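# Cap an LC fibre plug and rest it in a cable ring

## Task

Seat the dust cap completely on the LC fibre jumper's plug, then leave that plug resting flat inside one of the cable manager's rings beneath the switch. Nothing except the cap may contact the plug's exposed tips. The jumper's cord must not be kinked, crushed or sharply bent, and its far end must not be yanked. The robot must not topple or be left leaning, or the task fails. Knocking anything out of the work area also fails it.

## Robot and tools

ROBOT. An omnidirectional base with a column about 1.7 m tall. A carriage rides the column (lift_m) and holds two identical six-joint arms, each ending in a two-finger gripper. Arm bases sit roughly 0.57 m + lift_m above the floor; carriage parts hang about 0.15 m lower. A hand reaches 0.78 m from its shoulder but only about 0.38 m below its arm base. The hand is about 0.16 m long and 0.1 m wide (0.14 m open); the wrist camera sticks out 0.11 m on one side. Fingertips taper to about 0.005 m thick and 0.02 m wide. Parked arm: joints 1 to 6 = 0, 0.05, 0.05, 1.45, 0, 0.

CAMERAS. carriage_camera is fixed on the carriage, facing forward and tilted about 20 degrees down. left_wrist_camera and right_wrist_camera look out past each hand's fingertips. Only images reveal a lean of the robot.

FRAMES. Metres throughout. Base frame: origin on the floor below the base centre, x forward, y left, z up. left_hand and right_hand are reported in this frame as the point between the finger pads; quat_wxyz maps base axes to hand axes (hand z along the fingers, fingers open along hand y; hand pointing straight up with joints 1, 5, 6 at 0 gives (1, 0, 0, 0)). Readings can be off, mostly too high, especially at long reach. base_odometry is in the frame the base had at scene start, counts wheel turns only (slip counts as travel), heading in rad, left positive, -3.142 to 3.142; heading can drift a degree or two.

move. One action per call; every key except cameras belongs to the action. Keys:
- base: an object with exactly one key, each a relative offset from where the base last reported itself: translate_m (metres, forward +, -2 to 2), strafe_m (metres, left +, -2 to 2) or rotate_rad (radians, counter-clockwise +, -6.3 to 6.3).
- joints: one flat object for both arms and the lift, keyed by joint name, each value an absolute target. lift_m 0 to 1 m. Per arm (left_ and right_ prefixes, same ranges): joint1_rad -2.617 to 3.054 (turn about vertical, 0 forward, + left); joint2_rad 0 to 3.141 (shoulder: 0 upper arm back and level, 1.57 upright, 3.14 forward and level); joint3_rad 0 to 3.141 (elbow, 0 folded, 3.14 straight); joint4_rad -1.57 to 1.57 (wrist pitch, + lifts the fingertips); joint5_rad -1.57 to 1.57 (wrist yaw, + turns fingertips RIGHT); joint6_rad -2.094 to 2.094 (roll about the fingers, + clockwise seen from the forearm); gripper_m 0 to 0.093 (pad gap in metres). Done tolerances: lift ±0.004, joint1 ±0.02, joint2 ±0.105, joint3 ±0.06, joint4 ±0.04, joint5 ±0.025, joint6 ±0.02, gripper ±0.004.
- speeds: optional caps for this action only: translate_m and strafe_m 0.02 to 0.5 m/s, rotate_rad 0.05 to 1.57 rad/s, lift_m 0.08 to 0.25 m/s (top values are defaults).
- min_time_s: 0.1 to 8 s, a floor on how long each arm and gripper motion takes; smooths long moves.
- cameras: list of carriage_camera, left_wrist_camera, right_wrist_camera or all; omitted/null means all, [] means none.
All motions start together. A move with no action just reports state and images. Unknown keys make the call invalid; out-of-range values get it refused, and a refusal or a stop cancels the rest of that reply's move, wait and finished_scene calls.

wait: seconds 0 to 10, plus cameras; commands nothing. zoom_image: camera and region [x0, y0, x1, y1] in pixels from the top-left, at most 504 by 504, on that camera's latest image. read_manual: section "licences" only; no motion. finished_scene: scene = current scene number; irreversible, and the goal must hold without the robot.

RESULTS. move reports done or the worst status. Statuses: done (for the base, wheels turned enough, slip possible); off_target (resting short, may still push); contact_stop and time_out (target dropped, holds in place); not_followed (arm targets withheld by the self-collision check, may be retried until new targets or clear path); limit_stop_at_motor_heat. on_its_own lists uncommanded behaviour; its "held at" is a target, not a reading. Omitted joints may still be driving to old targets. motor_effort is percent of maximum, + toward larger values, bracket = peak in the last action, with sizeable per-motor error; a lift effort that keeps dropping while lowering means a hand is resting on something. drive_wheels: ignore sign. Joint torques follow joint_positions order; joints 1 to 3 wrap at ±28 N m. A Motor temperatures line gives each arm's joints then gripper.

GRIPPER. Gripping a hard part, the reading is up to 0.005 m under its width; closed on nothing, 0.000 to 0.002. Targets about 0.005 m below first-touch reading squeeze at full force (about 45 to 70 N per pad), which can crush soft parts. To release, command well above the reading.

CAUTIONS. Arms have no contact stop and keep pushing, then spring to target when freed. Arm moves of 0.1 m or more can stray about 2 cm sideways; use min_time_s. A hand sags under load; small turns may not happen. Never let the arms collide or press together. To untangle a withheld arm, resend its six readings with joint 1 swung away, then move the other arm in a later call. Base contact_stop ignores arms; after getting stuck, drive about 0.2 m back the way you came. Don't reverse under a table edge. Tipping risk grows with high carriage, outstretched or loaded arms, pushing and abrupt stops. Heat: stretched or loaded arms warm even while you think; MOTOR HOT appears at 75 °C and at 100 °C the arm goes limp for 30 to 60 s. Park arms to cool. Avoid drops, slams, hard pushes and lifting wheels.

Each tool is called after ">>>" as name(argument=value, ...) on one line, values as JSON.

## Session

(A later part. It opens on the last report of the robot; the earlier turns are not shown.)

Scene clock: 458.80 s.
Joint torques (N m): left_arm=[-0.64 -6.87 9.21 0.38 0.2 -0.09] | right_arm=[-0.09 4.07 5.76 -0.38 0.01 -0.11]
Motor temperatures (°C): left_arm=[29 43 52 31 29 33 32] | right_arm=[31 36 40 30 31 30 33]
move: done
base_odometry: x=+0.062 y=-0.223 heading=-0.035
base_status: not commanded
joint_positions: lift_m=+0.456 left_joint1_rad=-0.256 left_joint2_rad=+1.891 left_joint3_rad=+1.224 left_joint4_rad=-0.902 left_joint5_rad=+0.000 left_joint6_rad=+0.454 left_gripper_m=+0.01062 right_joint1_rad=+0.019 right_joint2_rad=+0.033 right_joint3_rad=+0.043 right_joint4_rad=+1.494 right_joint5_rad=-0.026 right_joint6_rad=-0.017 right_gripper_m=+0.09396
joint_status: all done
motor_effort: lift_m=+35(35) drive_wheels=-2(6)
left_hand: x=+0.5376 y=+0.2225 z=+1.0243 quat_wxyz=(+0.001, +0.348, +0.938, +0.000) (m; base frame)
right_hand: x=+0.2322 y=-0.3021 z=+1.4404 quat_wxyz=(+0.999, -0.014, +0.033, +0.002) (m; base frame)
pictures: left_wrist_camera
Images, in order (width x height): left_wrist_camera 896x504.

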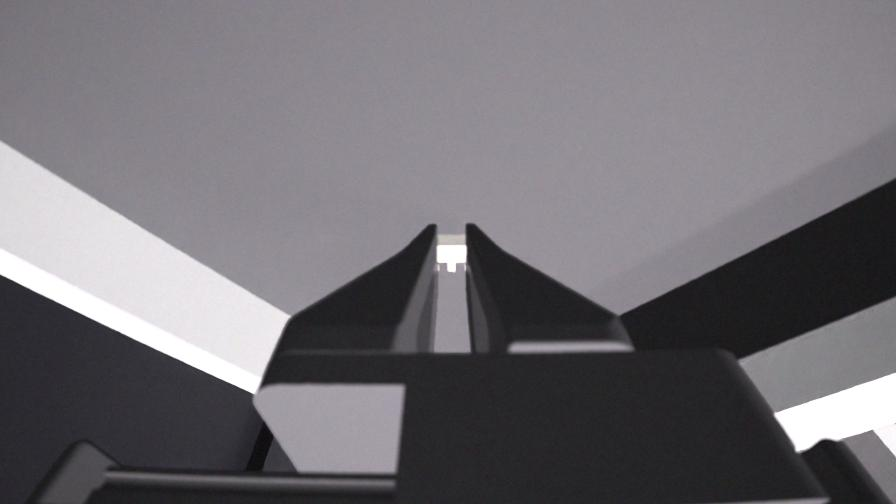

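>>> move(joints={"left_gripper_m": 0.010}, min_time_s=0.5, cameras=[])

>>> move(joints={"lift_m": 0.49}, speeds={"lift_m": 0.08}, cameras=["left_wrist_camera"])

>>> zoom_image(camera="left_wrist_camera", region=[390, 180, 510, 280])

Scene clock: 526.37 s.
Joint torques (N m): left_arm=[-0.62 -6.89 9.22 0.37 0.19 -0.09] | right_arm=[-0.1 4.08 5.76 -0.38 0.01 -0.11]
Motor temperatures (°C): left_arm=[29 42 54 31 29 33 33] | right_arm=[31 36 41 30 31 30 33]
move: done
base_odometry: x=+0.062 y=-0.223 heading=-0.035
base_status: not commanded
joint_positions: lift_m=+0.456 left_joint1_rad=-0.256 left_joint2_rad=+1.891 left_joint3_rad=+1.224 left_joint4_rad=-0.902 left_joint5_rad=+0.000 left_joint6_rad=+0.454 left_gripper_m=+0.01001 right_joint1_rad=+0.019 right_joint2_rad=+0.033 right_joint3_rad=+0.043 right_joint4_rad=+1.494 right_joint5_rad=-0.026 right_joint6_rad=-0.017 right_gripper_m=+0.09396
joint_status: all done
motor_effort: lift_m=+35(35) drive_wheels=+4(4)
left_hand: x=+0.5376 y=+0.2225 z=+1.0243 quat_wxyz=(+0.001, +0.348, +0.938, +0.000) (m; base frame)
right_hand: x=+0.2322 y=-0.3021 z=+1.4404 quat_wxyz=(+0.999, -0.014, +0.033, +0.002) (m; base frame)
pictures: none
No camera images: "cameras" was empty.

Scene clock: 527.17 s.
Joint torques (N m): left_arm=[-0.62 -7.38 8.79 0.36 0.18 -0.08] | right_arm=[-0.09 4.07 5.79 -0.37 0.02 -0.11]
Motor temperatures (°C): left_arm=[29 42 54 31 29 33 33] | right_arm=[31 36 41 30 31 30 33]
move: done
base_odometry: x=+0.062 y=-0.223 heading=-0.035
base_status: not commanded
joint_positions: lift_m=+0.490 left_joint1_rad=-0.256 left_joint2_rad=+1.897 left_joint3_rad=+1.229 left_joint4_rad=-0.901 left_joint5_rad=+0.001 left_joint6_rad=+0.454 left_gripper_m=+0.01015 right_joint1_rad=+0.019 right_joint2_rad=+0.033 right_joint3_rad=+0.043 right_joint4_rad=+1.494 right_joint5_rad=-0.026 right_joint6_rad=-0.017 right_gripper_m=+0.09396
joint_status: all done
motor_effort: lift_m=+35(43) drive_wheels=+2(3)
left_hand: x=+0.5390 y=+0.2219 z=+1.0572 quat_wxyz=(+0.001, +0.348, +0.938, +0.000) (m; base frame)
right_hand: x=+0.2322 y=-0.3021 z=+1.4740 quat_wxyz=(+0.999, -0.014, +0.033, +0.002) (m; base frame)
pictures: left_wrist_camera
Images, in order (width x height): left_wrist_camera 896x504.

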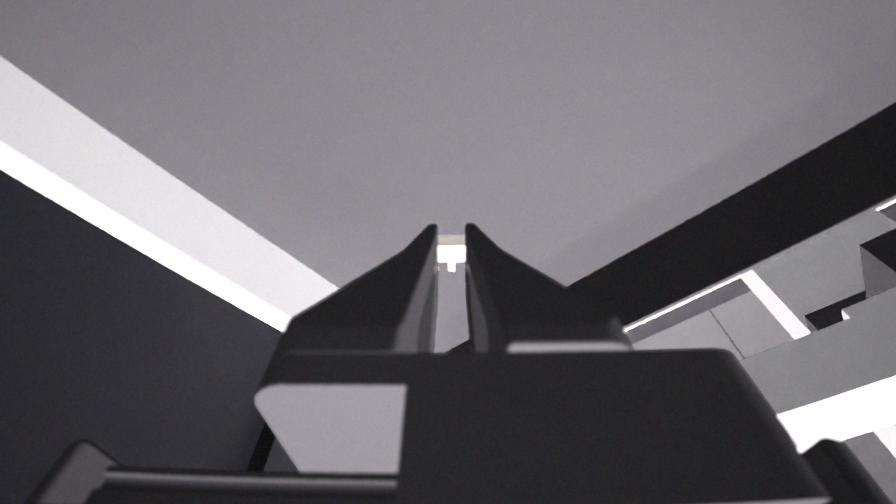

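Scaled by 4.200 from the camera's 896x504 image, which has a finer 1280x720 frame.

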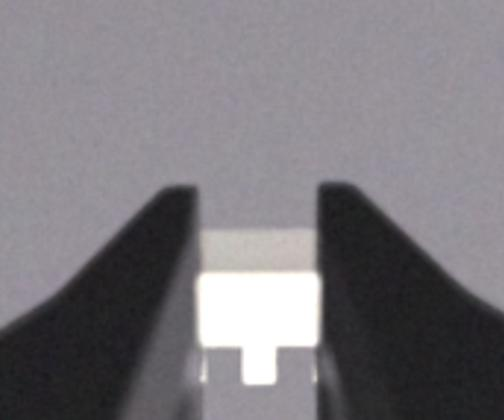

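>>> move(joints={"right_joint1_rad": 0.859, "right_joint2_rad": 1.70, "right_joint3_rad": 0.725, "right_joint4_rad": 0.983, "right_joint5_rad": 0.248, "right_joint6_rad": -1.57, "right_gripper_m": 0.025}, min_time_s=2.5, cameras=["carriage_camera", "right_wrist_camera"])

>>> zoom_image(camera="carriage_camera", region=[330, 220, 490, 310])

Scene clock: 681.97 s.
Joint torques (N m): left_arm=[-0.61 -7.38 8.79 0.32 0.17 -0.08] | right_arm=[0.42 -6.98 8.47 2.48 0.12 -0.15]
Motor temperatures (°C): left_arm=[29 44 54 31 29 33 34] | right_arm=[31 36 41 31 31 30 33]
move: done
base_odometry: x=+0.062 y=-0.223 heading=-0.035
base_status: not commanded
joint_positions: lift_m=+0.490 left_joint1_rad=-0.256 left_joint2_rad=+1.897 left_joint3_rad=+1.229 left_joint4_rad=-0.897 left_joint5_rad=+0.003 left_joint6_rad=+0.454 left_gripper_m=+0.01022 right_joint1_rad=+0.854 right_joint2_rad=+1.688 right_joint3_rad=+0.702 right_joint4_rad=+0.999 right_joint5_rad=+0.237 right_joint6_rad=-1.558 right_gripper_m=+0.02513
joint_status: all done
motor_effort: lift_m=+35(35) drive_wheels=-2(6)
left_hand: x=+0.5398 y=+0.2214 z=+1.0572 quat_wxyz=(+0.003, +0.348, +0.938, -0.001) (m; base frame)
right_hand: x=+0.5592 y=+0.0264 z=+1.2517 quat_wxyz=(+0.635, -0.622, +0.327, -0.322) (m; base frame)
pictures: carriage_camera, right_wrist_camera
Images, in order (width x height): carriage_camera 896x504, right_wrist_camera 896x504.

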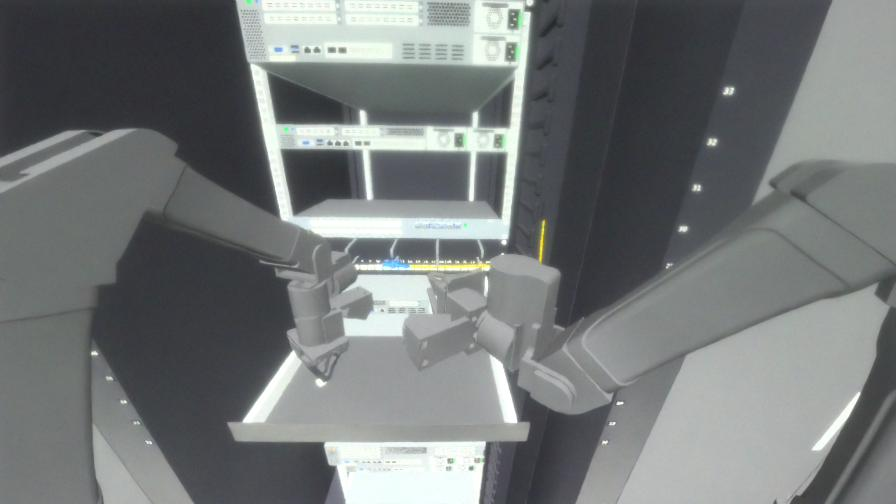

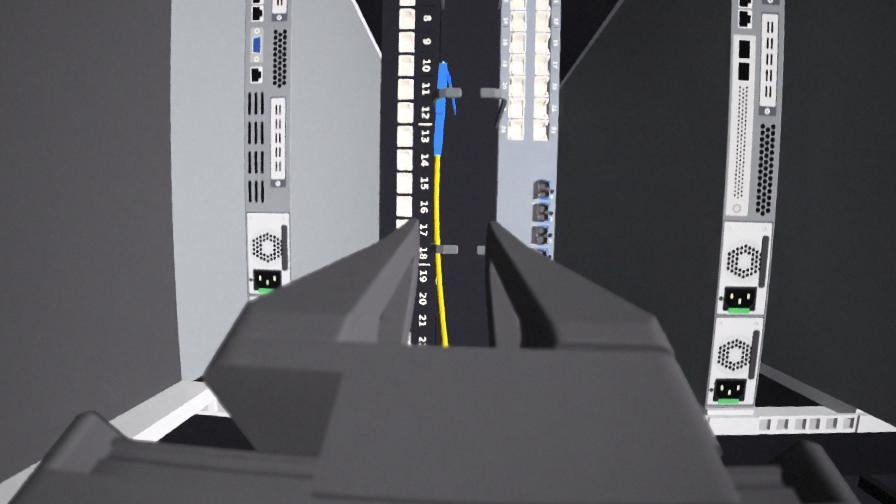

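Scaled by 3.150 from the camera's 896x504 image, which has a finer 1280x720 frame.

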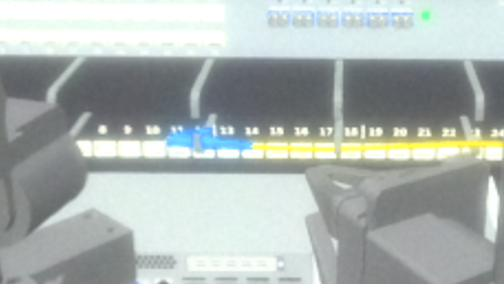

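>>> zoom_image(camera="right_wrist_camera", region=[390, 40, 530, 180])

Scaled by 3.600 from the camera's 896x504 image, which has a finer 1280x720 frame.

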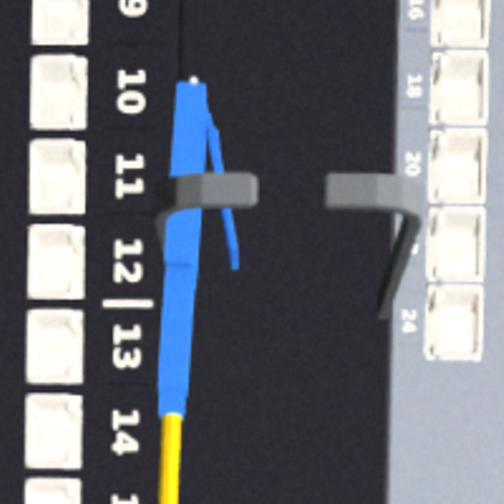

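>>> move(joints={"left_joint1_rad": -0.4, "left_joint2_rad": 1.17, "left_joint3_rad": 1.40, "left_joint4_rad": -1.27, "left_joint5_rad": 0.0}, min_time_s=2.0, cameras=[])

>>> move(joints={"left_joint6_rad": -2.0, "lift_m": 0.45}, min_time_s=2.0, cameras=["left_wrist_camera", "carriage_camera"])

Scene clock: 792.07 s.
Joint torques (N m): left_arm=[-0.62 -3.62 10.03 1.18 0.06 -0.1] | right_arm=[0.43 -7.02 8.42 2.49 0.1 -0.12]
Motor temperatures (°C): left_arm=[29 45 55 30 29 33 34] | right_arm=[31 38 49 43 31 30 33]
move: done
base_odometry: x=+0.062 y=-0.223 heading=-0.035
base_status: not commanded
joint_positions: lift_m=+0.490 left_joint1_rad=-0.392 left_joint2_rad=+1.182 left_joint3_rad=+1.367 left_joint4_rad=-1.259 left_joint5_rad=+0.003 left_joint6_rad=+0.454 left_gripper_m=+0.01008 right_joint1_rad=+0.854 right_joint2_rad=+1.688 right_joint3_rad=+0.703 right_joint4_rad=+0.998 right_joint5_rad=+0.239 right_joint6_rad=-1.560 right_gripper_m=+0.02513
joint_status: all done
motor_effort: lift_m=+35(35) drive_wheels=+4(4)
left_hand: x=+0.4618 y=+0.2044 z=+1.2897 quat_wxyz=(+0.246, +0.398, +0.884, +0.006) (m; base frame)
right_hand: x=+0.5594 y=+0.0262 z=+1.2518 quat_wxyz=(+0.634, -0.622, +0.327, -0.323) (m; base frame)
pictures: none
No camera images: "cameras" was empty.

Scene clock: 794.57 s.
Joint torques (N m): left_arm=[-0.65 -3.19 9.1 1.16 -0.03 -0.06] | right_arm=[0.43 -7.8 7.58 2.64 0.1 -0.11]
Motor temperatures (°C): left_arm=[29 44 55 31 29 33 34] | right_arm=[31 38 49 43 31 30 33]
move: done
base_odometry: x=+0.062 y=-0.223 heading=-0.035
base_status: not commanded
joint_positions: lift_m=+0.450 left_joint1_rad=-0.392 left_joint2_rad=+1.179 left_joint3_rad=+1.377 left_joint4_rad=-1.269 left_joint5_rad=+0.003 left_joint6_rad=-1.988 left_gripper_m=+0.01024 right_joint1_rad=+0.854 right_joint2_rad=+1.696 right_joint3_rad=+0.713 right_joint4_rad=+0.985 right_joint5_rad=+0.239 right_joint6_rad=-1.561 right_gripper_m=+0.02513
joint_status: all done
motor_effort: lift_m=+36(36) drive_wheels=+0(5)
left_hand: x=+0.4604 y=+0.2050 z=+1.2525 quat_wxyz=(+0.090, -0.693, +0.677, -0.230) (m; base frame)
right_hand: x=+0.5611 y=+0.0280 z=+1.2093 quat_wxyz=(+0.630, -0.626, +0.328, -0.322) (m; base frame)
pictures: carriage_camera, left_wrist_camera
Images, in order (width x height): carriage_camera 896x504, left_wrist_camera 896x504.

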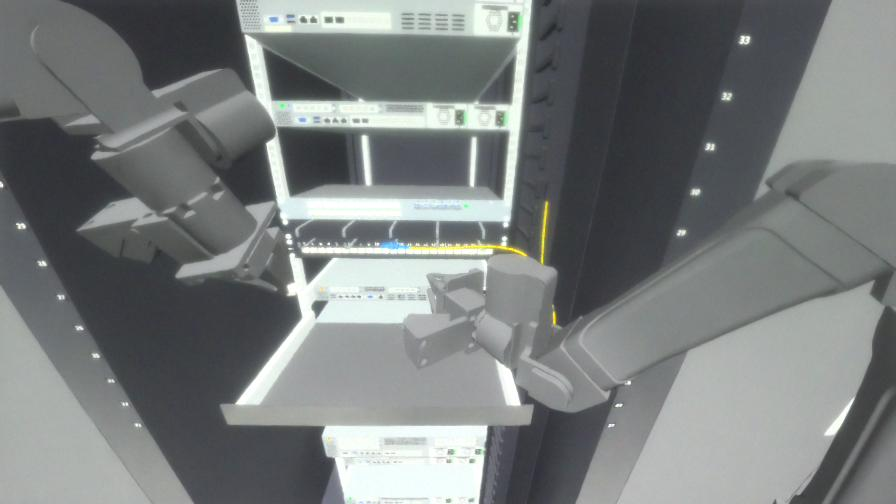

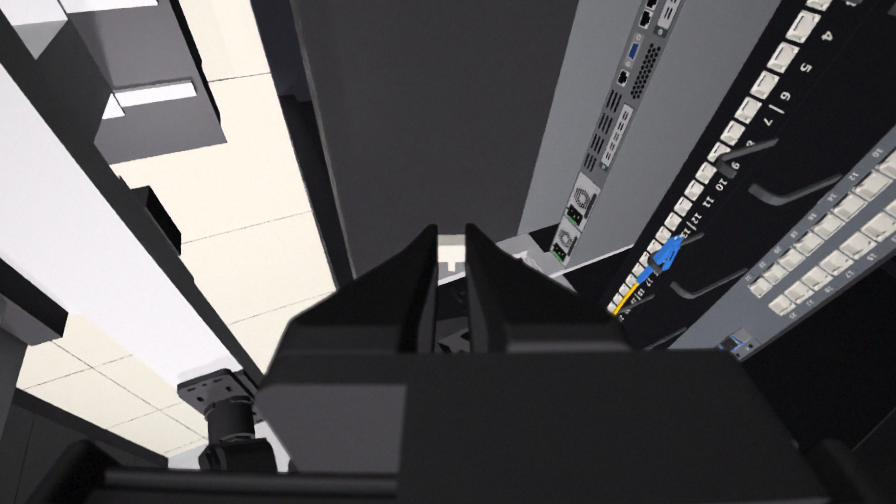

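>>> move(joints={"right_joint1_rad": 0.913, "right_joint2_rad": 1.664, "right_joint3_rad": 0.915, "right_joint4_rad": 0.78, "right_joint5_rad": 0.391, "right_joint6_rad": -1.58, "right_gripper_m": 0.02}, min_time_s=1.2, cameras=["right_wrist_camera"])

>>> zoom_image(camera="right_wrist_camera", region=[390, 80, 530, 280])

Scene clock: 811.23 s.
Joint torques (N m): left_arm=[-0.61 -3.21 9.09 1.16 -0.03 -0.05] | right_arm=[0.54 -10.78 9.28 2.46 0.1 -0.13]
Motor temperatures (°C): left_arm=[29 43 56 32 29 33 34] | right_arm=[31 39 48 44 31 30 33]
move: done
base_odometry: x=+0.062 y=-0.223 heading=-0.035
base_status: not commanded
joint_positions: lift_m=+0.450 left_joint1_rad=-0.392 left_joint2_rad=+1.179 left_joint3_rad=+1.377 left_joint4_rad=-1.269 left_joint5_rad=+0.003 left_joint6_rad=-1.990 left_gripper_m=+0.01024 right_joint1_rad=+0.907 right_joint2_rad=+1.685 right_joint3_rad=+0.891 right_joint4_rad=+0.798 right_joint5_rad=+0.379 right_joint6_rad=-1.569 right_gripper_m=+0.02013
joint_status: all done
motor_effort: lift_m=+36(36) drive_wheels=+1(5)
left_hand: x=+0.4604 y=+0.2050 z=+1.2525 quat_wxyz=(+0.090, -0.694, +0.676, -0.230) (m; base frame)
right_hand: x=+0.5724 y=+0.0464 z=+1.2480 quat_wxyz=(+0.615, -0.611, +0.353, -0.352) (m; base frame)
pictures: right_wrist_camera
Images, in order (width x height): right_wrist_camera 896x504.

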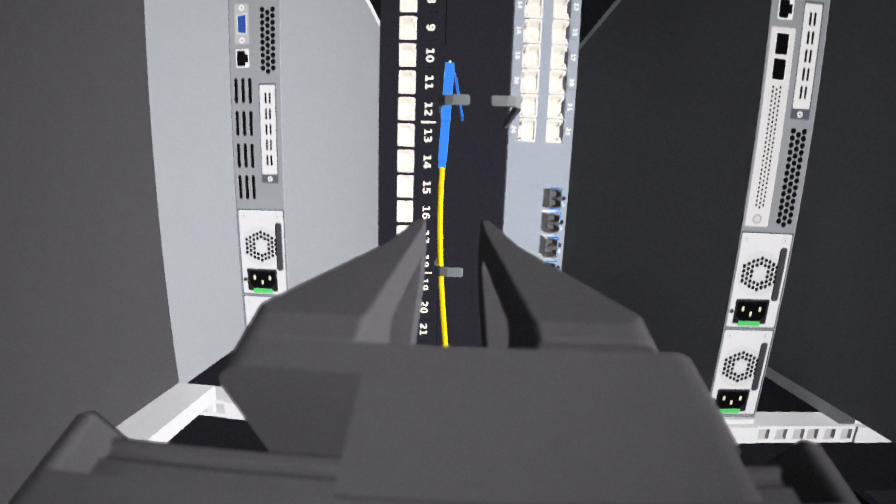

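Scaled by 2.520 from the camera's 896x504 image, which has a finer 1280x720 frame.

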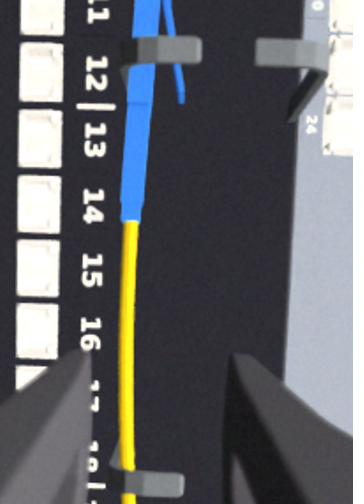

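>>> move(joints={"right_joint1_rad": 0.866, "right_joint2_rad": 1.843, "right_joint3_rad": 1.074, "right_joint4_rad": 0.764, "right_joint5_rad": 0.341, "right_joint6_rad": -1.58}, min_time_s=1.2, cameras=["right_wrist_camera"])

>>> zoom_image(camera="right_wrist_camera", region=[380, 60, 520, 280])

Scene clock: 836.80 s.
Joint torques (N m): left_arm=[-0.61 -3.21 9.06 1.16 -0.04 -0.05] | right_arm=[-0.57 -8.8 9.39 2.46 -0.12 -0.13]
Motor temperatures (°C): left_arm=[29 41 56 32 29 33 34] | right_arm=[31 43 47 45 31 30 33]
move: done
base_odometry: x=+0.062 y=-0.223 heading=-0.035
base_status: not commanded
joint_positions: lift_m=+0.450 left_joint1_rad=-0.392 left_joint2_rad=+1.179 left_joint3_rad=+1.377 left_joint4_rad=-1.269 left_joint5_rad=+0.003 left_joint6_rad=-1.990 left_gripper_m=+0.01024 right_joint1_rad=+0.872 right_joint2_rad=+1.827 right_joint3_rad=+1.049 right_joint4_rad=+0.780 right_joint5_rad=+0.352 right_joint6_rad=-1.570 right_gripper_m=+0.02013
joint_status: all done
motor_effort: lift_m=+36(36) drive_wheels=-2(4)
left_hand: x=+0.4604 y=+0.2050 z=+1.2525 quat_wxyz=(+0.090, -0.694, +0.676, -0.230) (m; base frame)
right_hand: x=+0.6074 y=+0.0674 z=+1.2440 quat_wxyz=(+0.612, -0.611, +0.355, -0.355) (m; base frame)
pictures: right_wrist_camera
Images, in order (width x height): right_wrist_camera 896x504.

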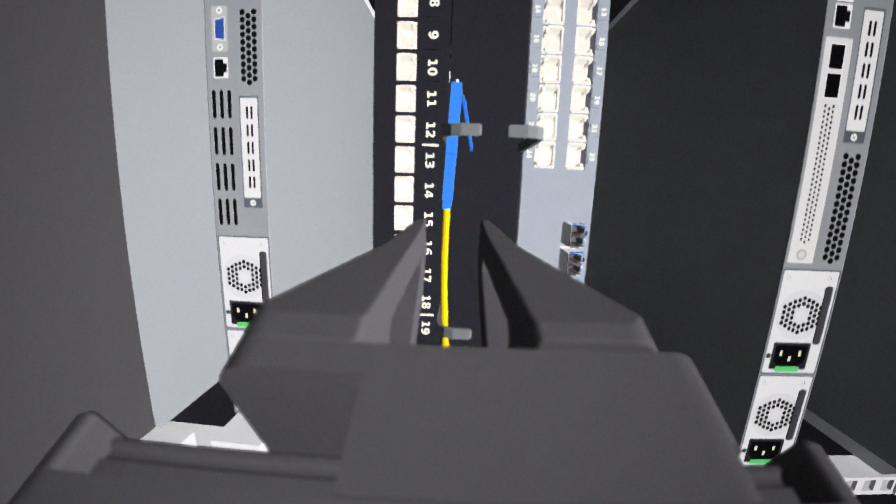

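Scaled by 2.291 from the camera's 896x504 image, which has a finer 1280x720 frame.

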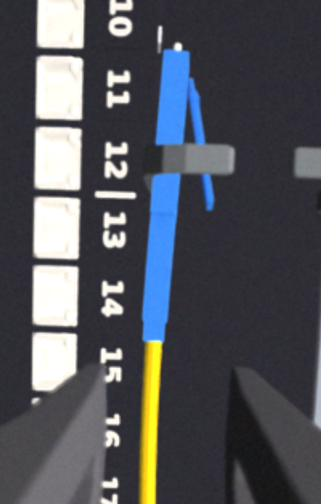

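>>> move(joints={"right_joint1_rad": 0.830, "right_joint2_rad": 1.968, "right_joint3_rad": 1.239, "right_joint4_rad": 0.724, "right_joint5_rad": 0.305, "right_joint6_rad": -1.58}, min_time_s=1.5, cameras=["right_wrist_camera"])

>>> zoom_image(camera="right_wrist_camera", region=[380, 80, 520, 300])

Scene clock: 853.23 s.
Joint torques (N m): left_arm=[-0.59 -3.22 9.07 1.16 -0.03 -0.05] | right_arm=[-0.61 -9.98 9.59 2.46 -0.11 -0.13]
Motor temperatures (°C): left_arm=[29 41 57 33 29 33 34] | right_arm=[31 42 49 44 31 30 33]
move: done
base_odometry: x=+0.062 y=-0.223 heading=-0.035
base_status: not commanded
joint_positions: lift_m=+0.450 left_joint1_rad=-0.392 left_joint2_rad=+1.179 left_joint3_rad=+1.377 left_joint4_rad=-1.269 left_joint5_rad=+0.003 left_joint6_rad=-1.990 left_gripper_m=+0.01024 right_joint1_rad=+0.835 right_joint2_rad=+1.951 right_joint3_rad=+1.214 right_joint4_rad=+0.741 right_joint5_rad=+0.315 right_joint6_rad=-1.570 right_gripper_m=+0.02013
joint_status: all done
motor_effort: lift_m=+36(36) drive_wheels=+0(4)
left_hand: x=+0.4604 y=+0.2050 z=+1.2525 quat_wxyz=(+0.090, -0.694, +0.676, -0.230) (m; base frame)
right_hand: x=+0.6419 y=+0.0852 z=+1.2434 quat_wxyz=(+0.613, -0.610, +0.355, -0.355) (m; base frame)
pictures: right_wrist_camera
Images, in order (width x height): right_wrist_camera 896x504.

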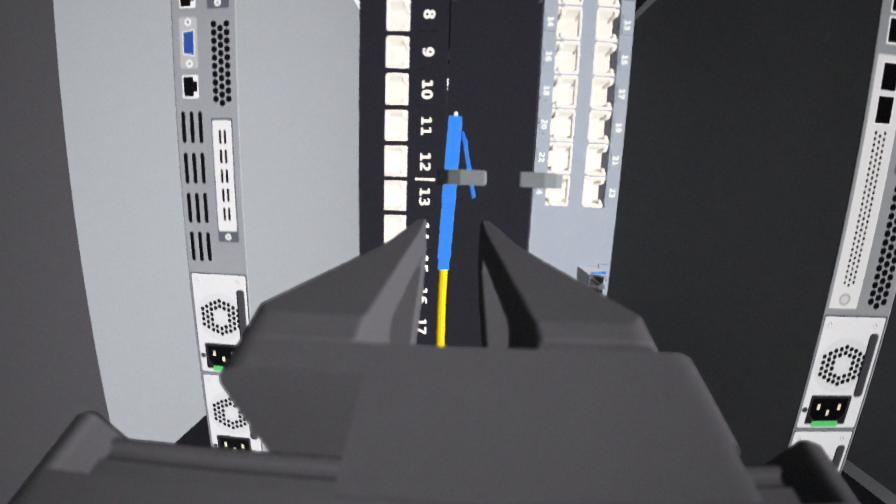

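Scaled by 2.291 from the camera's 896x504 image, which has a finer 1280x720 frame.

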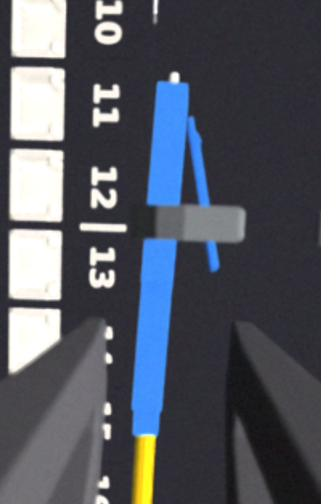

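>>> move(joints={"right_joint2_rad": 1.9745, "right_joint1_rad": 0.836}, min_time_s=0.5, cameras=[])

>>> move(joints={"right_gripper_m": 0.010}, min_time_s=0.8, cameras=["right_wrist_camera"])

>>> zoom_image(camera="right_wrist_camera", region=[400, 190, 500, 290])

Scene clock: 864.90 s.
Joint torques (N m): left_arm=[-0.62 -3.21 9.07 1.16 -0.04 -0.05] | right_arm=[0.02 -10.06 9.47 2.48 -0.1 -0.13]
Motor temperatures (°C): left_arm=[29 41 57 33 29 33 34] | right_arm=[31 43 50 45 31 30 33]
move: done
base_odometry: x=+0.062 y=-0.223 heading=-0.035
base_status: not commanded
joint_positions: lift_m=+0.450 left_joint1_rad=-0.392 left_joint2_rad=+1.179 left_joint3_rad=+1.377 left_joint4_rad=-1.269 left_joint5_rad=+0.003 left_joint6_rad=-1.990 left_gripper_m=+0.01024 right_joint1_rad=+0.835 right_joint2_rad=+1.958 right_joint3_rad=+1.215 right_joint4_rad=+0.739 right_joint5_rad=+0.314 right_joint6_rad=-1.570 right_gripper_m=+0.02013
joint_status: all done
motor_effort: lift_m=+36(36) drive_wheels=+1(4)
left_hand: x=+0.4604 y=+0.2050 z=+1.2525 quat_wxyz=(+0.090, -0.694, +0.676, -0.230) (m; base frame)
right_hand: x=+0.6425 y=+0.0861 z=+1.2397 quat_wxyz=(+0.611, -0.613, +0.355, -0.354) (m; base frame)
pictures: none
No camera images: "cameras" was empty.

Scene clock: 865.97 s.
Joint torques (N m): left_arm=[-0.61 -3.21 9.09 1.16 -0.03 -0.04] | right_arm=[0.02 -10.06 9.48 2.49 -0.1 -0.12]
Motor temperatures (°C): left_arm=[29 40 57 33 29 33 34] | right_arm=[31 43 50 45 31 30 33]
move: done
base_odometry: x=+0.062 y=-0.223 heading=-0.035
base_status: not commanded
joint_positions: lift_m=+0.450 left_joint1_rad=-0.392 left_joint2_rad=+1.179 left_joint3_rad=+1.377 left_joint4_rad=-1.269 left_joint5_rad=+0.003 left_joint6_rad=-1.990 left_gripper_m=+0.01024 right_joint1_rad=+0.835 right_joint2_rad=+1.958 right_joint3_rad=+1.215 right_joint4_rad=+0.739 right_joint5_rad=+0.314 right_joint6_rad=-1.570 right_gripper_m=+0.01014
joint_status: all done
motor_effort: lift_m=+36(36) drive_wheels=-1(4)
left_hand: x=+0.4604 y=+0.2050 z=+1.2525 quat_wxyz=(+0.090, -0.694, +0.676, -0.230) (m; base frame)
right_hand: x=+0.6425 y=+0.0861 z=+1.2396 quat_wxyz=(+0.611, -0.613, +0.355, -0.354) (m; base frame)
pictures: right_wrist_camera
Images, in order (width x height): right_wrist_camera 896x504.

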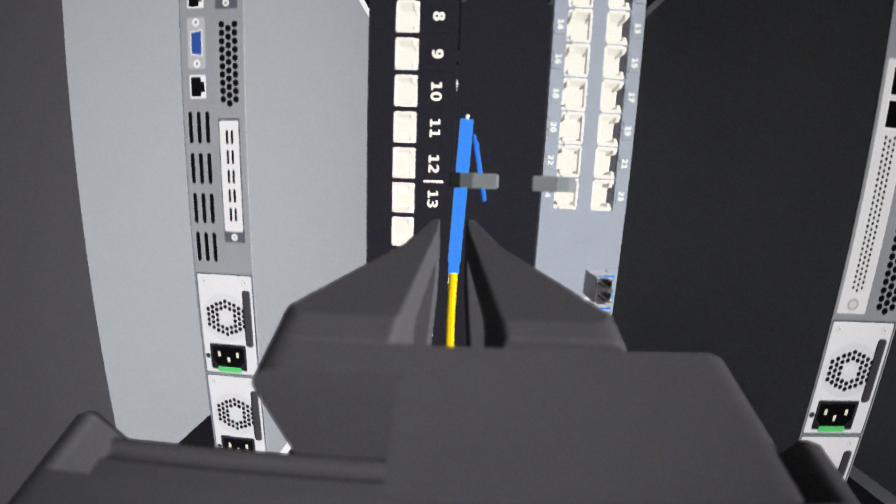

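Scaled by 5.040 from the camera's 896x504 image, which has a finer 1280x720 frame.

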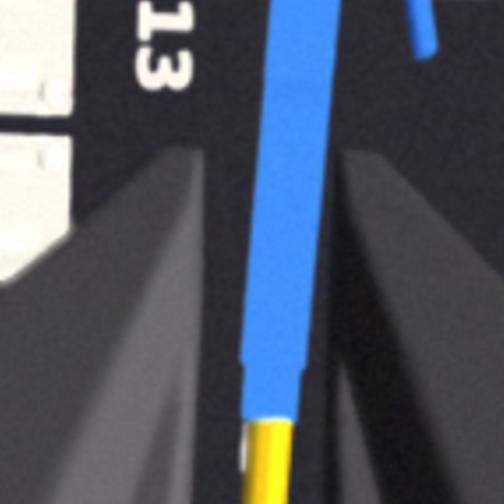

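>>> move(joints={"lift_m": 0.4515}, cameras=[])

>>> move(joints={"right_gripper_m": 0.0075}, min_time_s=0.6, cameras=["right_wrist_camera"])

>>> zoom_image(camera="right_wrist_camera", region=[400, 190, 500, 290])

Scene clock: 873.20 s.
Joint torques (N m): left_arm=[-0.65 -3.12 9.13 1.16 -0.03 -0.05] | right_arm=[0.02 -10.19 9.42 2.51 -0.1 -0.12]
Motor temperatures (°C): left_arm=[29 40 57 33 29 33 34] | right_arm=[31 43 50 45 31 30 33]
move: done
base_odometry: x=+0.062 y=-0.223 heading=-0.035
base_status: not commanded
joint_positions: lift_m=+0.451 left_joint1_rad=-0.392 left_joint2_rad=+1.179 left_joint3_rad=+1.377 left_joint4_rad=-1.269 left_joint5_rad=+0.003 left_joint6_rad=-1.990 left_gripper_m=+0.01015 right_joint1_rad=+0.835 right_joint2_rad=+1.959 right_joint3_rad=+1.215 right_joint4_rad=+0.737 right_joint5_rad=+0.314 right_joint6_rad=-1.570 right_gripper_m=+0.01013
joint_status: all done
motor_effort: lift_m=+37(42) drive_wheels=-1(3)
left_hand: x=+0.4602 y=+0.2051 z=+1.2541 quat_wxyz=(+0.090, -0.694, +0.676, -0.230) (m; base frame)
right_hand: x=+0.6426 y=+0.0863 z=+1.2399 quat_wxyz=(+0.610, -0.614, +0.355, -0.354) (m; base frame)
pictures: none
No camera images: "cameras" was empty.

Scene clock: 874.10 s.
Joint torques (N m): left_arm=[-0.61 -3.18 9.07 1.16 -0.03 -0.05] | right_arm=[0.01 -10.22 9.43 2.51 -0.1 -0.13]
Motor temperatures (°C): left_arm=[29 40 57 33 29 33 34] | right_arm=[31 43 50 45 31 30 33]
move: done
base_odometry: x=+0.062 y=-0.223 heading=-0.035
base_status: not commanded
joint_positions: lift_m=+0.451 left_joint1_rad=-0.392 left_joint2_rad=+1.179 left_joint3_rad=+1.377 left_joint4_rad=-1.269 left_joint5_rad=+0.003 left_joint6_rad=-1.990 left_gripper_m=+0.01007 right_joint1_rad=+0.835 right_joint2_rad=+1.959 right_joint3_rad=+1.215 right_joint4_rad=+0.737 right_joint5_rad=+0.314 right_joint6_rad=-1.570 right_gripper_m=+0.00764
joint_status: all done
motor_effort: lift_m=+37(37) drive_wheels=-2(5)
left_hand: x=+0.4602 y=+0.2051 z=+1.2541 quat_wxyz=(+0.090, -0.694, +0.676, -0.230) (m; base frame)
right_hand: x=+0.6426 y=+0.0863 z=+1.2399 quat_wxyz=(+0.610, -0.614, +0.355, -0.354) (m; base frame)
pictures: right_wrist_camera
Images, in order (width x height): right_wrist_camera 896x504.

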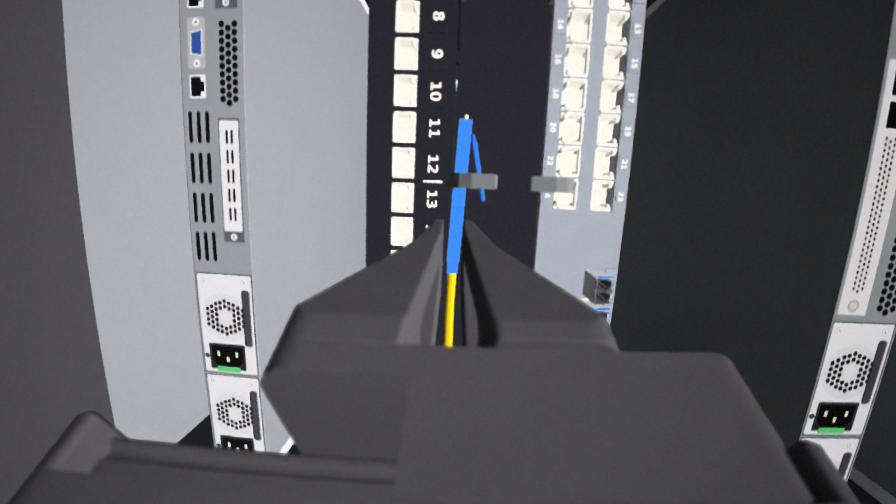

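Scaled by 5.040 from the camera's 896x504 image, which has a finer 1280x720 frame.

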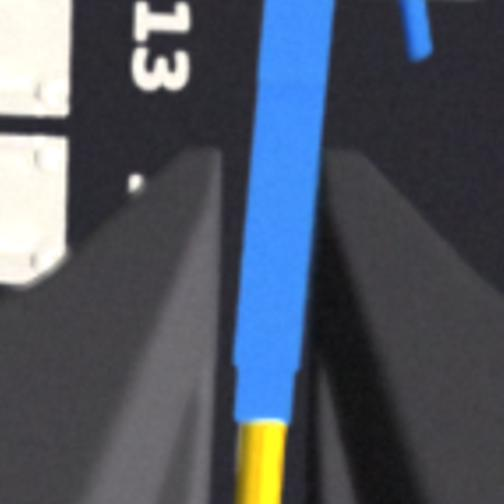

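>>> move(joints={"right_gripper_m": 0.004}, min_time_s=1.5, cameras=[])

>>> move(joints={"right_gripper_m": 0.002}, min_time_s=0.8, cameras=["right_wrist_camera"])

>>> zoom_image(camera="right_wrist_camera", region=[390, 90, 530, 290])

Scene clock: 883.50 s.
Joint torques (N m): left_arm=[-0.61 -3.14 9.07 1.16 -0.03 -0.05] | right_arm=[0.03 -10.22 9.42 2.48 -0.11 -0.12]
Motor temperatures (°C): left_arm=[29 40 57 33 29 33 34] | right_arm=[31 43 49 45 31 30 33]
move: done
base_odometry: x=+0.062 y=-0.223 heading=-0.035
base_status: not commanded
joint_positions: lift_m=+0.451 left_joint1_rad=-0.392 left_joint2_rad=+1.179 left_joint3_rad=+1.377 left_joint4_rad=-1.269 left_joint5_rad=+0.003 left_joint6_rad=-1.990 left_gripper_m=+0.01015 right_joint1_rad=+0.835 right_joint2_rad=+1.959 right_joint3_rad=+1.215 right_joint4_rad=+0.740 right_joint5_rad=+0.314 right_joint6_rad=-1.570 right_gripper_m=+0.00441
joint_status: all done
motor_effort: lift_m=+37(37) drive_wheels=-2(4)
left_hand: x=+0.4602 y=+0.2051 z=+1.2541 quat_wxyz=(+0.090, -0.694, +0.676, -0.230) (m; base frame)
right_hand: x=+0.6426 y=+0.0863 z=+1.2405 quat_wxyz=(+0.611, -0.613, +0.355, -0.354) (m; base frame)
pictures: none
No camera images: "cameras" was empty.

Scene clock: 884.60 s.
Joint torques (N m): left_arm=[-0.62 -3.14 9.09 1.16 -0.04 -0.05] | right_arm=[0.02 -10.22 9.42 2.47 -0.1 -0.12]
Motor temperatures (°C): left_arm=[29 40 57 33 29 33 34] | right_arm=[31 43 49 45 31 30 33]
move: done
base_odometry: x=+0.062 y=-0.223 heading=-0.035
base_status: not commanded
joint_positions: lift_m=+0.451 left_joint1_rad=-0.392 left_joint2_rad=+1.179 left_joint3_rad=+1.377 left_joint4_rad=-1.269 left_joint5_rad=+0.003 left_joint6_rad=-1.990 left_gripper_m=+0.01001 right_joint1_rad=+0.835 right_joint2_rad=+1.959 right_joint3_rad=+1.215 right_joint4_rad=+0.740 right_joint5_rad=+0.314 right_joint6_rad=-1.570 right_gripper_m=+0.00275
joint_status: all done
motor_effort: lift_m=+37(37) drive_wheels=+4(4)
left_hand: x=+0.4602 y=+0.2051 z=+1.2541 quat_wxyz=(+0.090, -0.694, +0.676, -0.230) (m; base frame)
right_hand: x=+0.6426 y=+0.0863 z=+1.2406 quat_wxyz=(+0.611, -0.613, +0.355, -0.354) (m; base frame)
pictures: right_wrist_camera
Images, in order (width x height): right_wrist_camera 896x504.

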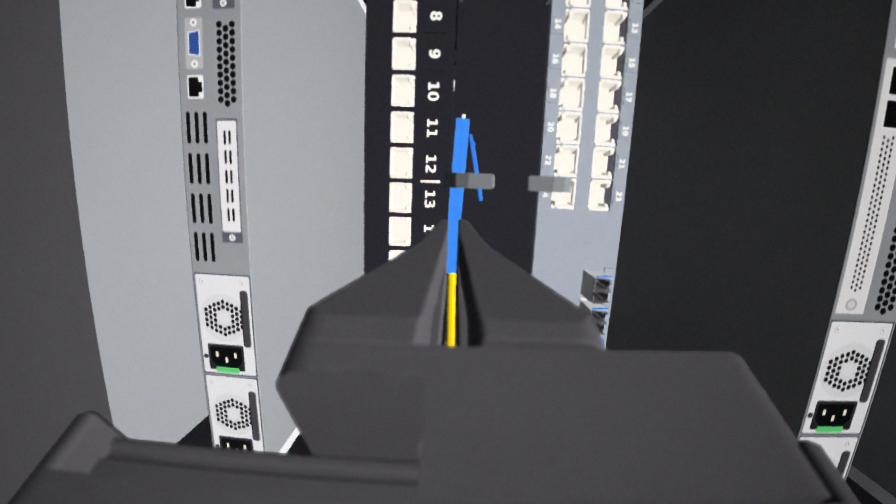

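Scaled by 2.520 from the camera's 896x504 image, which has a finer 1280x720 frame.

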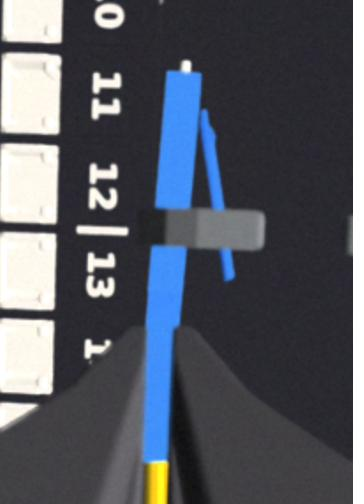

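>>> move(joints={"right_joint1_rad": 0.824, "right_joint2_rad": 2.1145, "right_joint3_rad": 1.167, "right_joint4_rad": 1.157, "right_joint5_rad": 0.276, "right_joint6_rad": -1.78}, min_time_s=1.2, cameras=[])

>>> move(joints={"right_joint1_rad": 0.8055, "right_joint2_rad": 2.2905, "right_joint3_rad": 1.274, "right_joint4_rad": 1.487, "right_joint5_rad": 0.194, "right_joint6_rad": -1.96}, min_time_s=1.2, cameras=["right_wrist_camera", "carriage_camera"])

>>> zoom_image(camera="right_wrist_camera", region=[390, 90, 530, 290])

Scene clock: 924.37 s.
Joint torques (N m): left_arm=[-0.59 -3.12 9.09 1.16 -0.03 -0.05] | right_arm=[-0.61 -10.66 5.53 2.55 -0.13 -0.16]
Motor temperatures (°C): left_arm=[29 39 57 33 29 33 35] | right_arm=[31 44 49 47 31 30 34]
move: done
base_odometry: x=+0.062 y=-0.223 heading=-0.035
base_status: not commanded
joint_positions: lift_m=+0.451 left_joint1_rad=-0.392 left_joint2_rad=+1.179 left_joint3_rad=+1.377 left_joint4_rad=-1.269 left_joint5_rad=+0.003 left_joint6_rad=-1.990 left_gripper_m=+0.01007 right_joint1_rad=+0.830 right_joint2_rad=+2.098 right_joint3_rad=+1.179 right_joint4_rad=+1.152 right_joint5_rad=+0.287 right_joint6_rad=-1.769 right_gripper_m=+0.00273
joint_status: all done
motor_effort: lift_m=+37(37) drive_wheels=+1(5)
left_hand: x=+0.4602 y=+0.2051 z=+1.2541 quat_wxyz=(+0.090, -0.694, +0.676, -0.230) (m; base frame)
right_hand: x=+0.6437 y=+0.0893 z=+1.2443 quat_wxyz=(+0.653, -0.561, +0.272, -0.431) (m; base frame)
pictures: none
No camera images: "cameras" was empty.

Scene clock: 925.93 s.
Joint torques (N m): left_arm=[-0.61 -3.12 9.07 1.16 -0.04 -0.05] | right_arm=[-0.57 -11.28 7.94 2.31 -0.14 -0.12]
Motor temperatures (°C): left_arm=[29 39 57 33 29 33 35] | right_arm=[31 44 49 47 31 30 34]
move: done
base_odometry: x=+0.062 y=-0.223 heading=-0.035
base_status: not commanded
joint_positions: lift_m=+0.451 left_joint1_rad=-0.392 left_joint2_rad=+1.179 left_joint3_rad=+1.377 left_joint4_rad=-1.269 left_joint5_rad=+0.003 left_joint6_rad=-1.990 left_gripper_m=+0.01005 right_joint1_rad=+0.811 right_joint2_rad=+2.272 right_joint3_rad=+1.252 right_joint4_rad=+1.482 right_joint5_rad=+0.205 right_joint6_rad=-1.949 right_gripper_m=+0.00272
joint_status: all done
motor_effort: lift_m=+37(37) drive_wheels=+1(4)
left_hand: x=+0.4602 y=+0.2051 z=+1.2541 quat_wxyz=(+0.090, -0.694, +0.676, -0.230) (m; base frame)
right_hand: x=+0.6446 y=+0.0942 z=+1.2514 quat_wxyz=(+0.684, -0.498, +0.185, -0.501) (m; base frame)
pictures: carriage_camera, right_wrist_camera
Images, in order (width x height): carriage_camera 896x504, right_wrist_camera 896x504.

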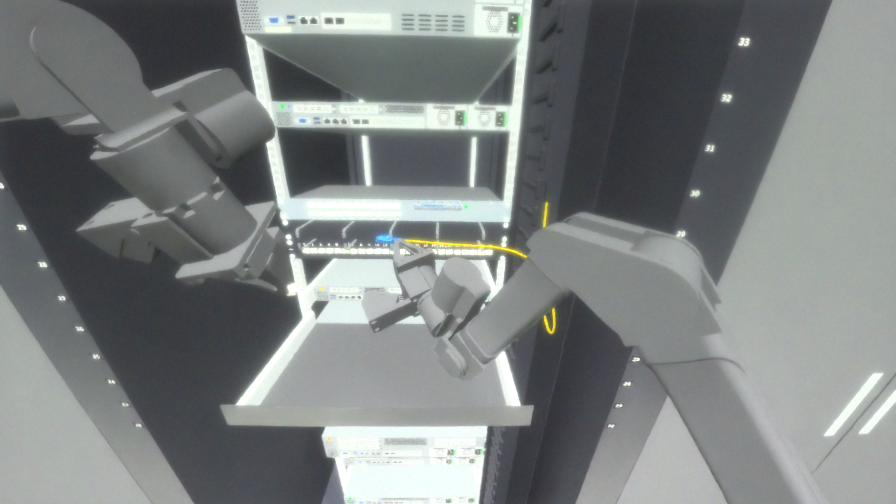

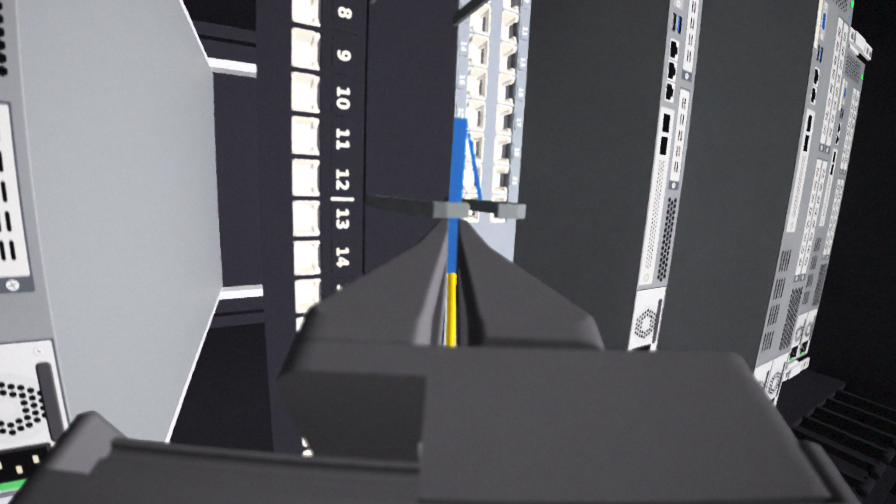

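Scaled by 2.520 from the camera's 896x504 image, which has a finer 1280x720 frame.

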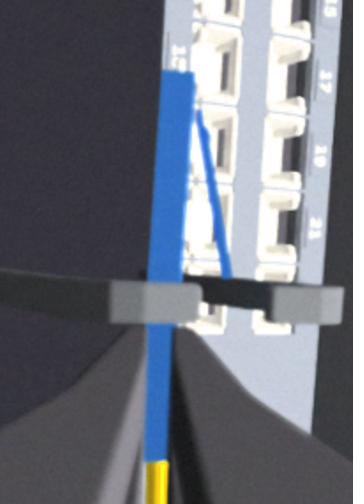

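>>> move(joints={"left_joint1_rad": -0.477, "left_joint2_rad": 1.679, "left_joint3_rad": 1.8296, "left_joint4_rad": -1.214, "left_joint5_rad": -0.24, "left_joint6_rad": -1.9735}, min_time_s=2.0, cameras=["left_wrist_camera", "right_wrist_camera"])

>>> zoom_image(camera="left_wrist_camera", region=[390, 200, 690, 340])

Scene clock: 944.43 s.
Joint torques (N m): left_arm=[-0.64 -5.76 10.22 1.24 -0.22 0.15] | right_arm=[-0.58 -11.29 7.88 2.27 -0.12 -0.13]
Motor temperatures (°C): left_arm=[29 39 57 34 29 33 35] | right_arm=[31 44 50 48 31 30 34]
move: done
base_odometry: x=+0.062 y=-0.223 heading=-0.035
base_status: not commanded
joint_positions: lift_m=+0.451 left_joint1_rad=-0.469 left_joint2_rad=+1.668 left_joint3_rad=+1.795 left_joint4_rad=-1.229 left_joint5_rad=-0.227 left_joint6_rad=-1.985 left_gripper_m=+0.01019 right_joint1_rad=+0.811 right_joint2_rad=+2.272 right_joint3_rad=+1.253 right_joint4_rad=+1.485 right_joint5_rad=+0.204 right_joint6_rad=-1.950 right_gripper_m=+0.00272
joint_status: all done
motor_effort: lift_m=+37(37) drive_wheels=+0(5)
left_hand: x=+0.5809 y=+0.1651 z=+1.2569 quat_wxyz=(+0.181, -0.683, +0.684, -0.180) (m; base frame)
right_hand: x=+0.6443 y=+0.0942 z=+1.2522 quat_wxyz=(+0.684, -0.496, +0.184, -0.502) (m; base frame)
pictures: left_wrist_camera, right_wrist_camera
Images, in order (width x height): left_wrist_camera 896x504, right_wrist_camera 896x504.

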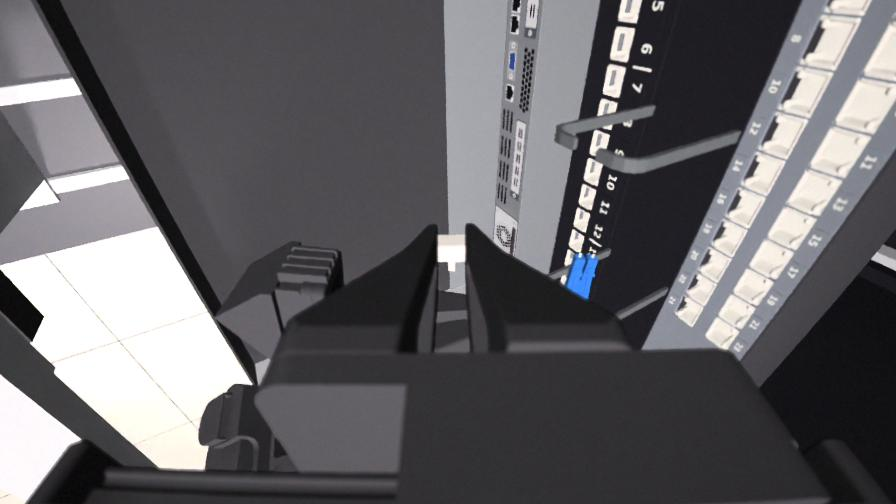

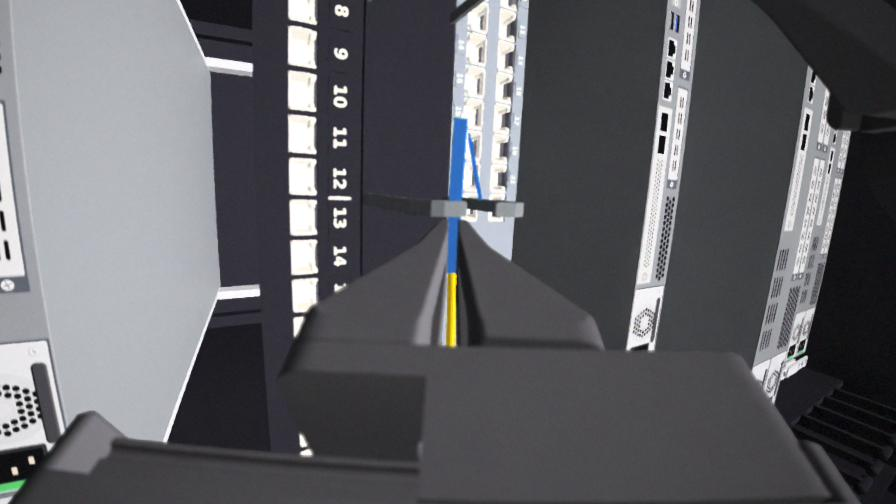

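Scaled by 1.680 from the camera's 896x504 image, which has a finer 1280x720 frame.

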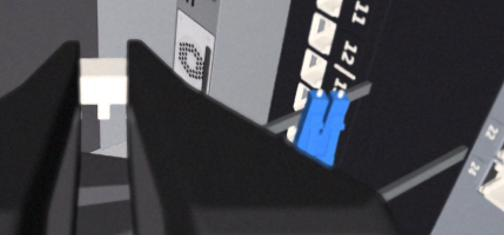

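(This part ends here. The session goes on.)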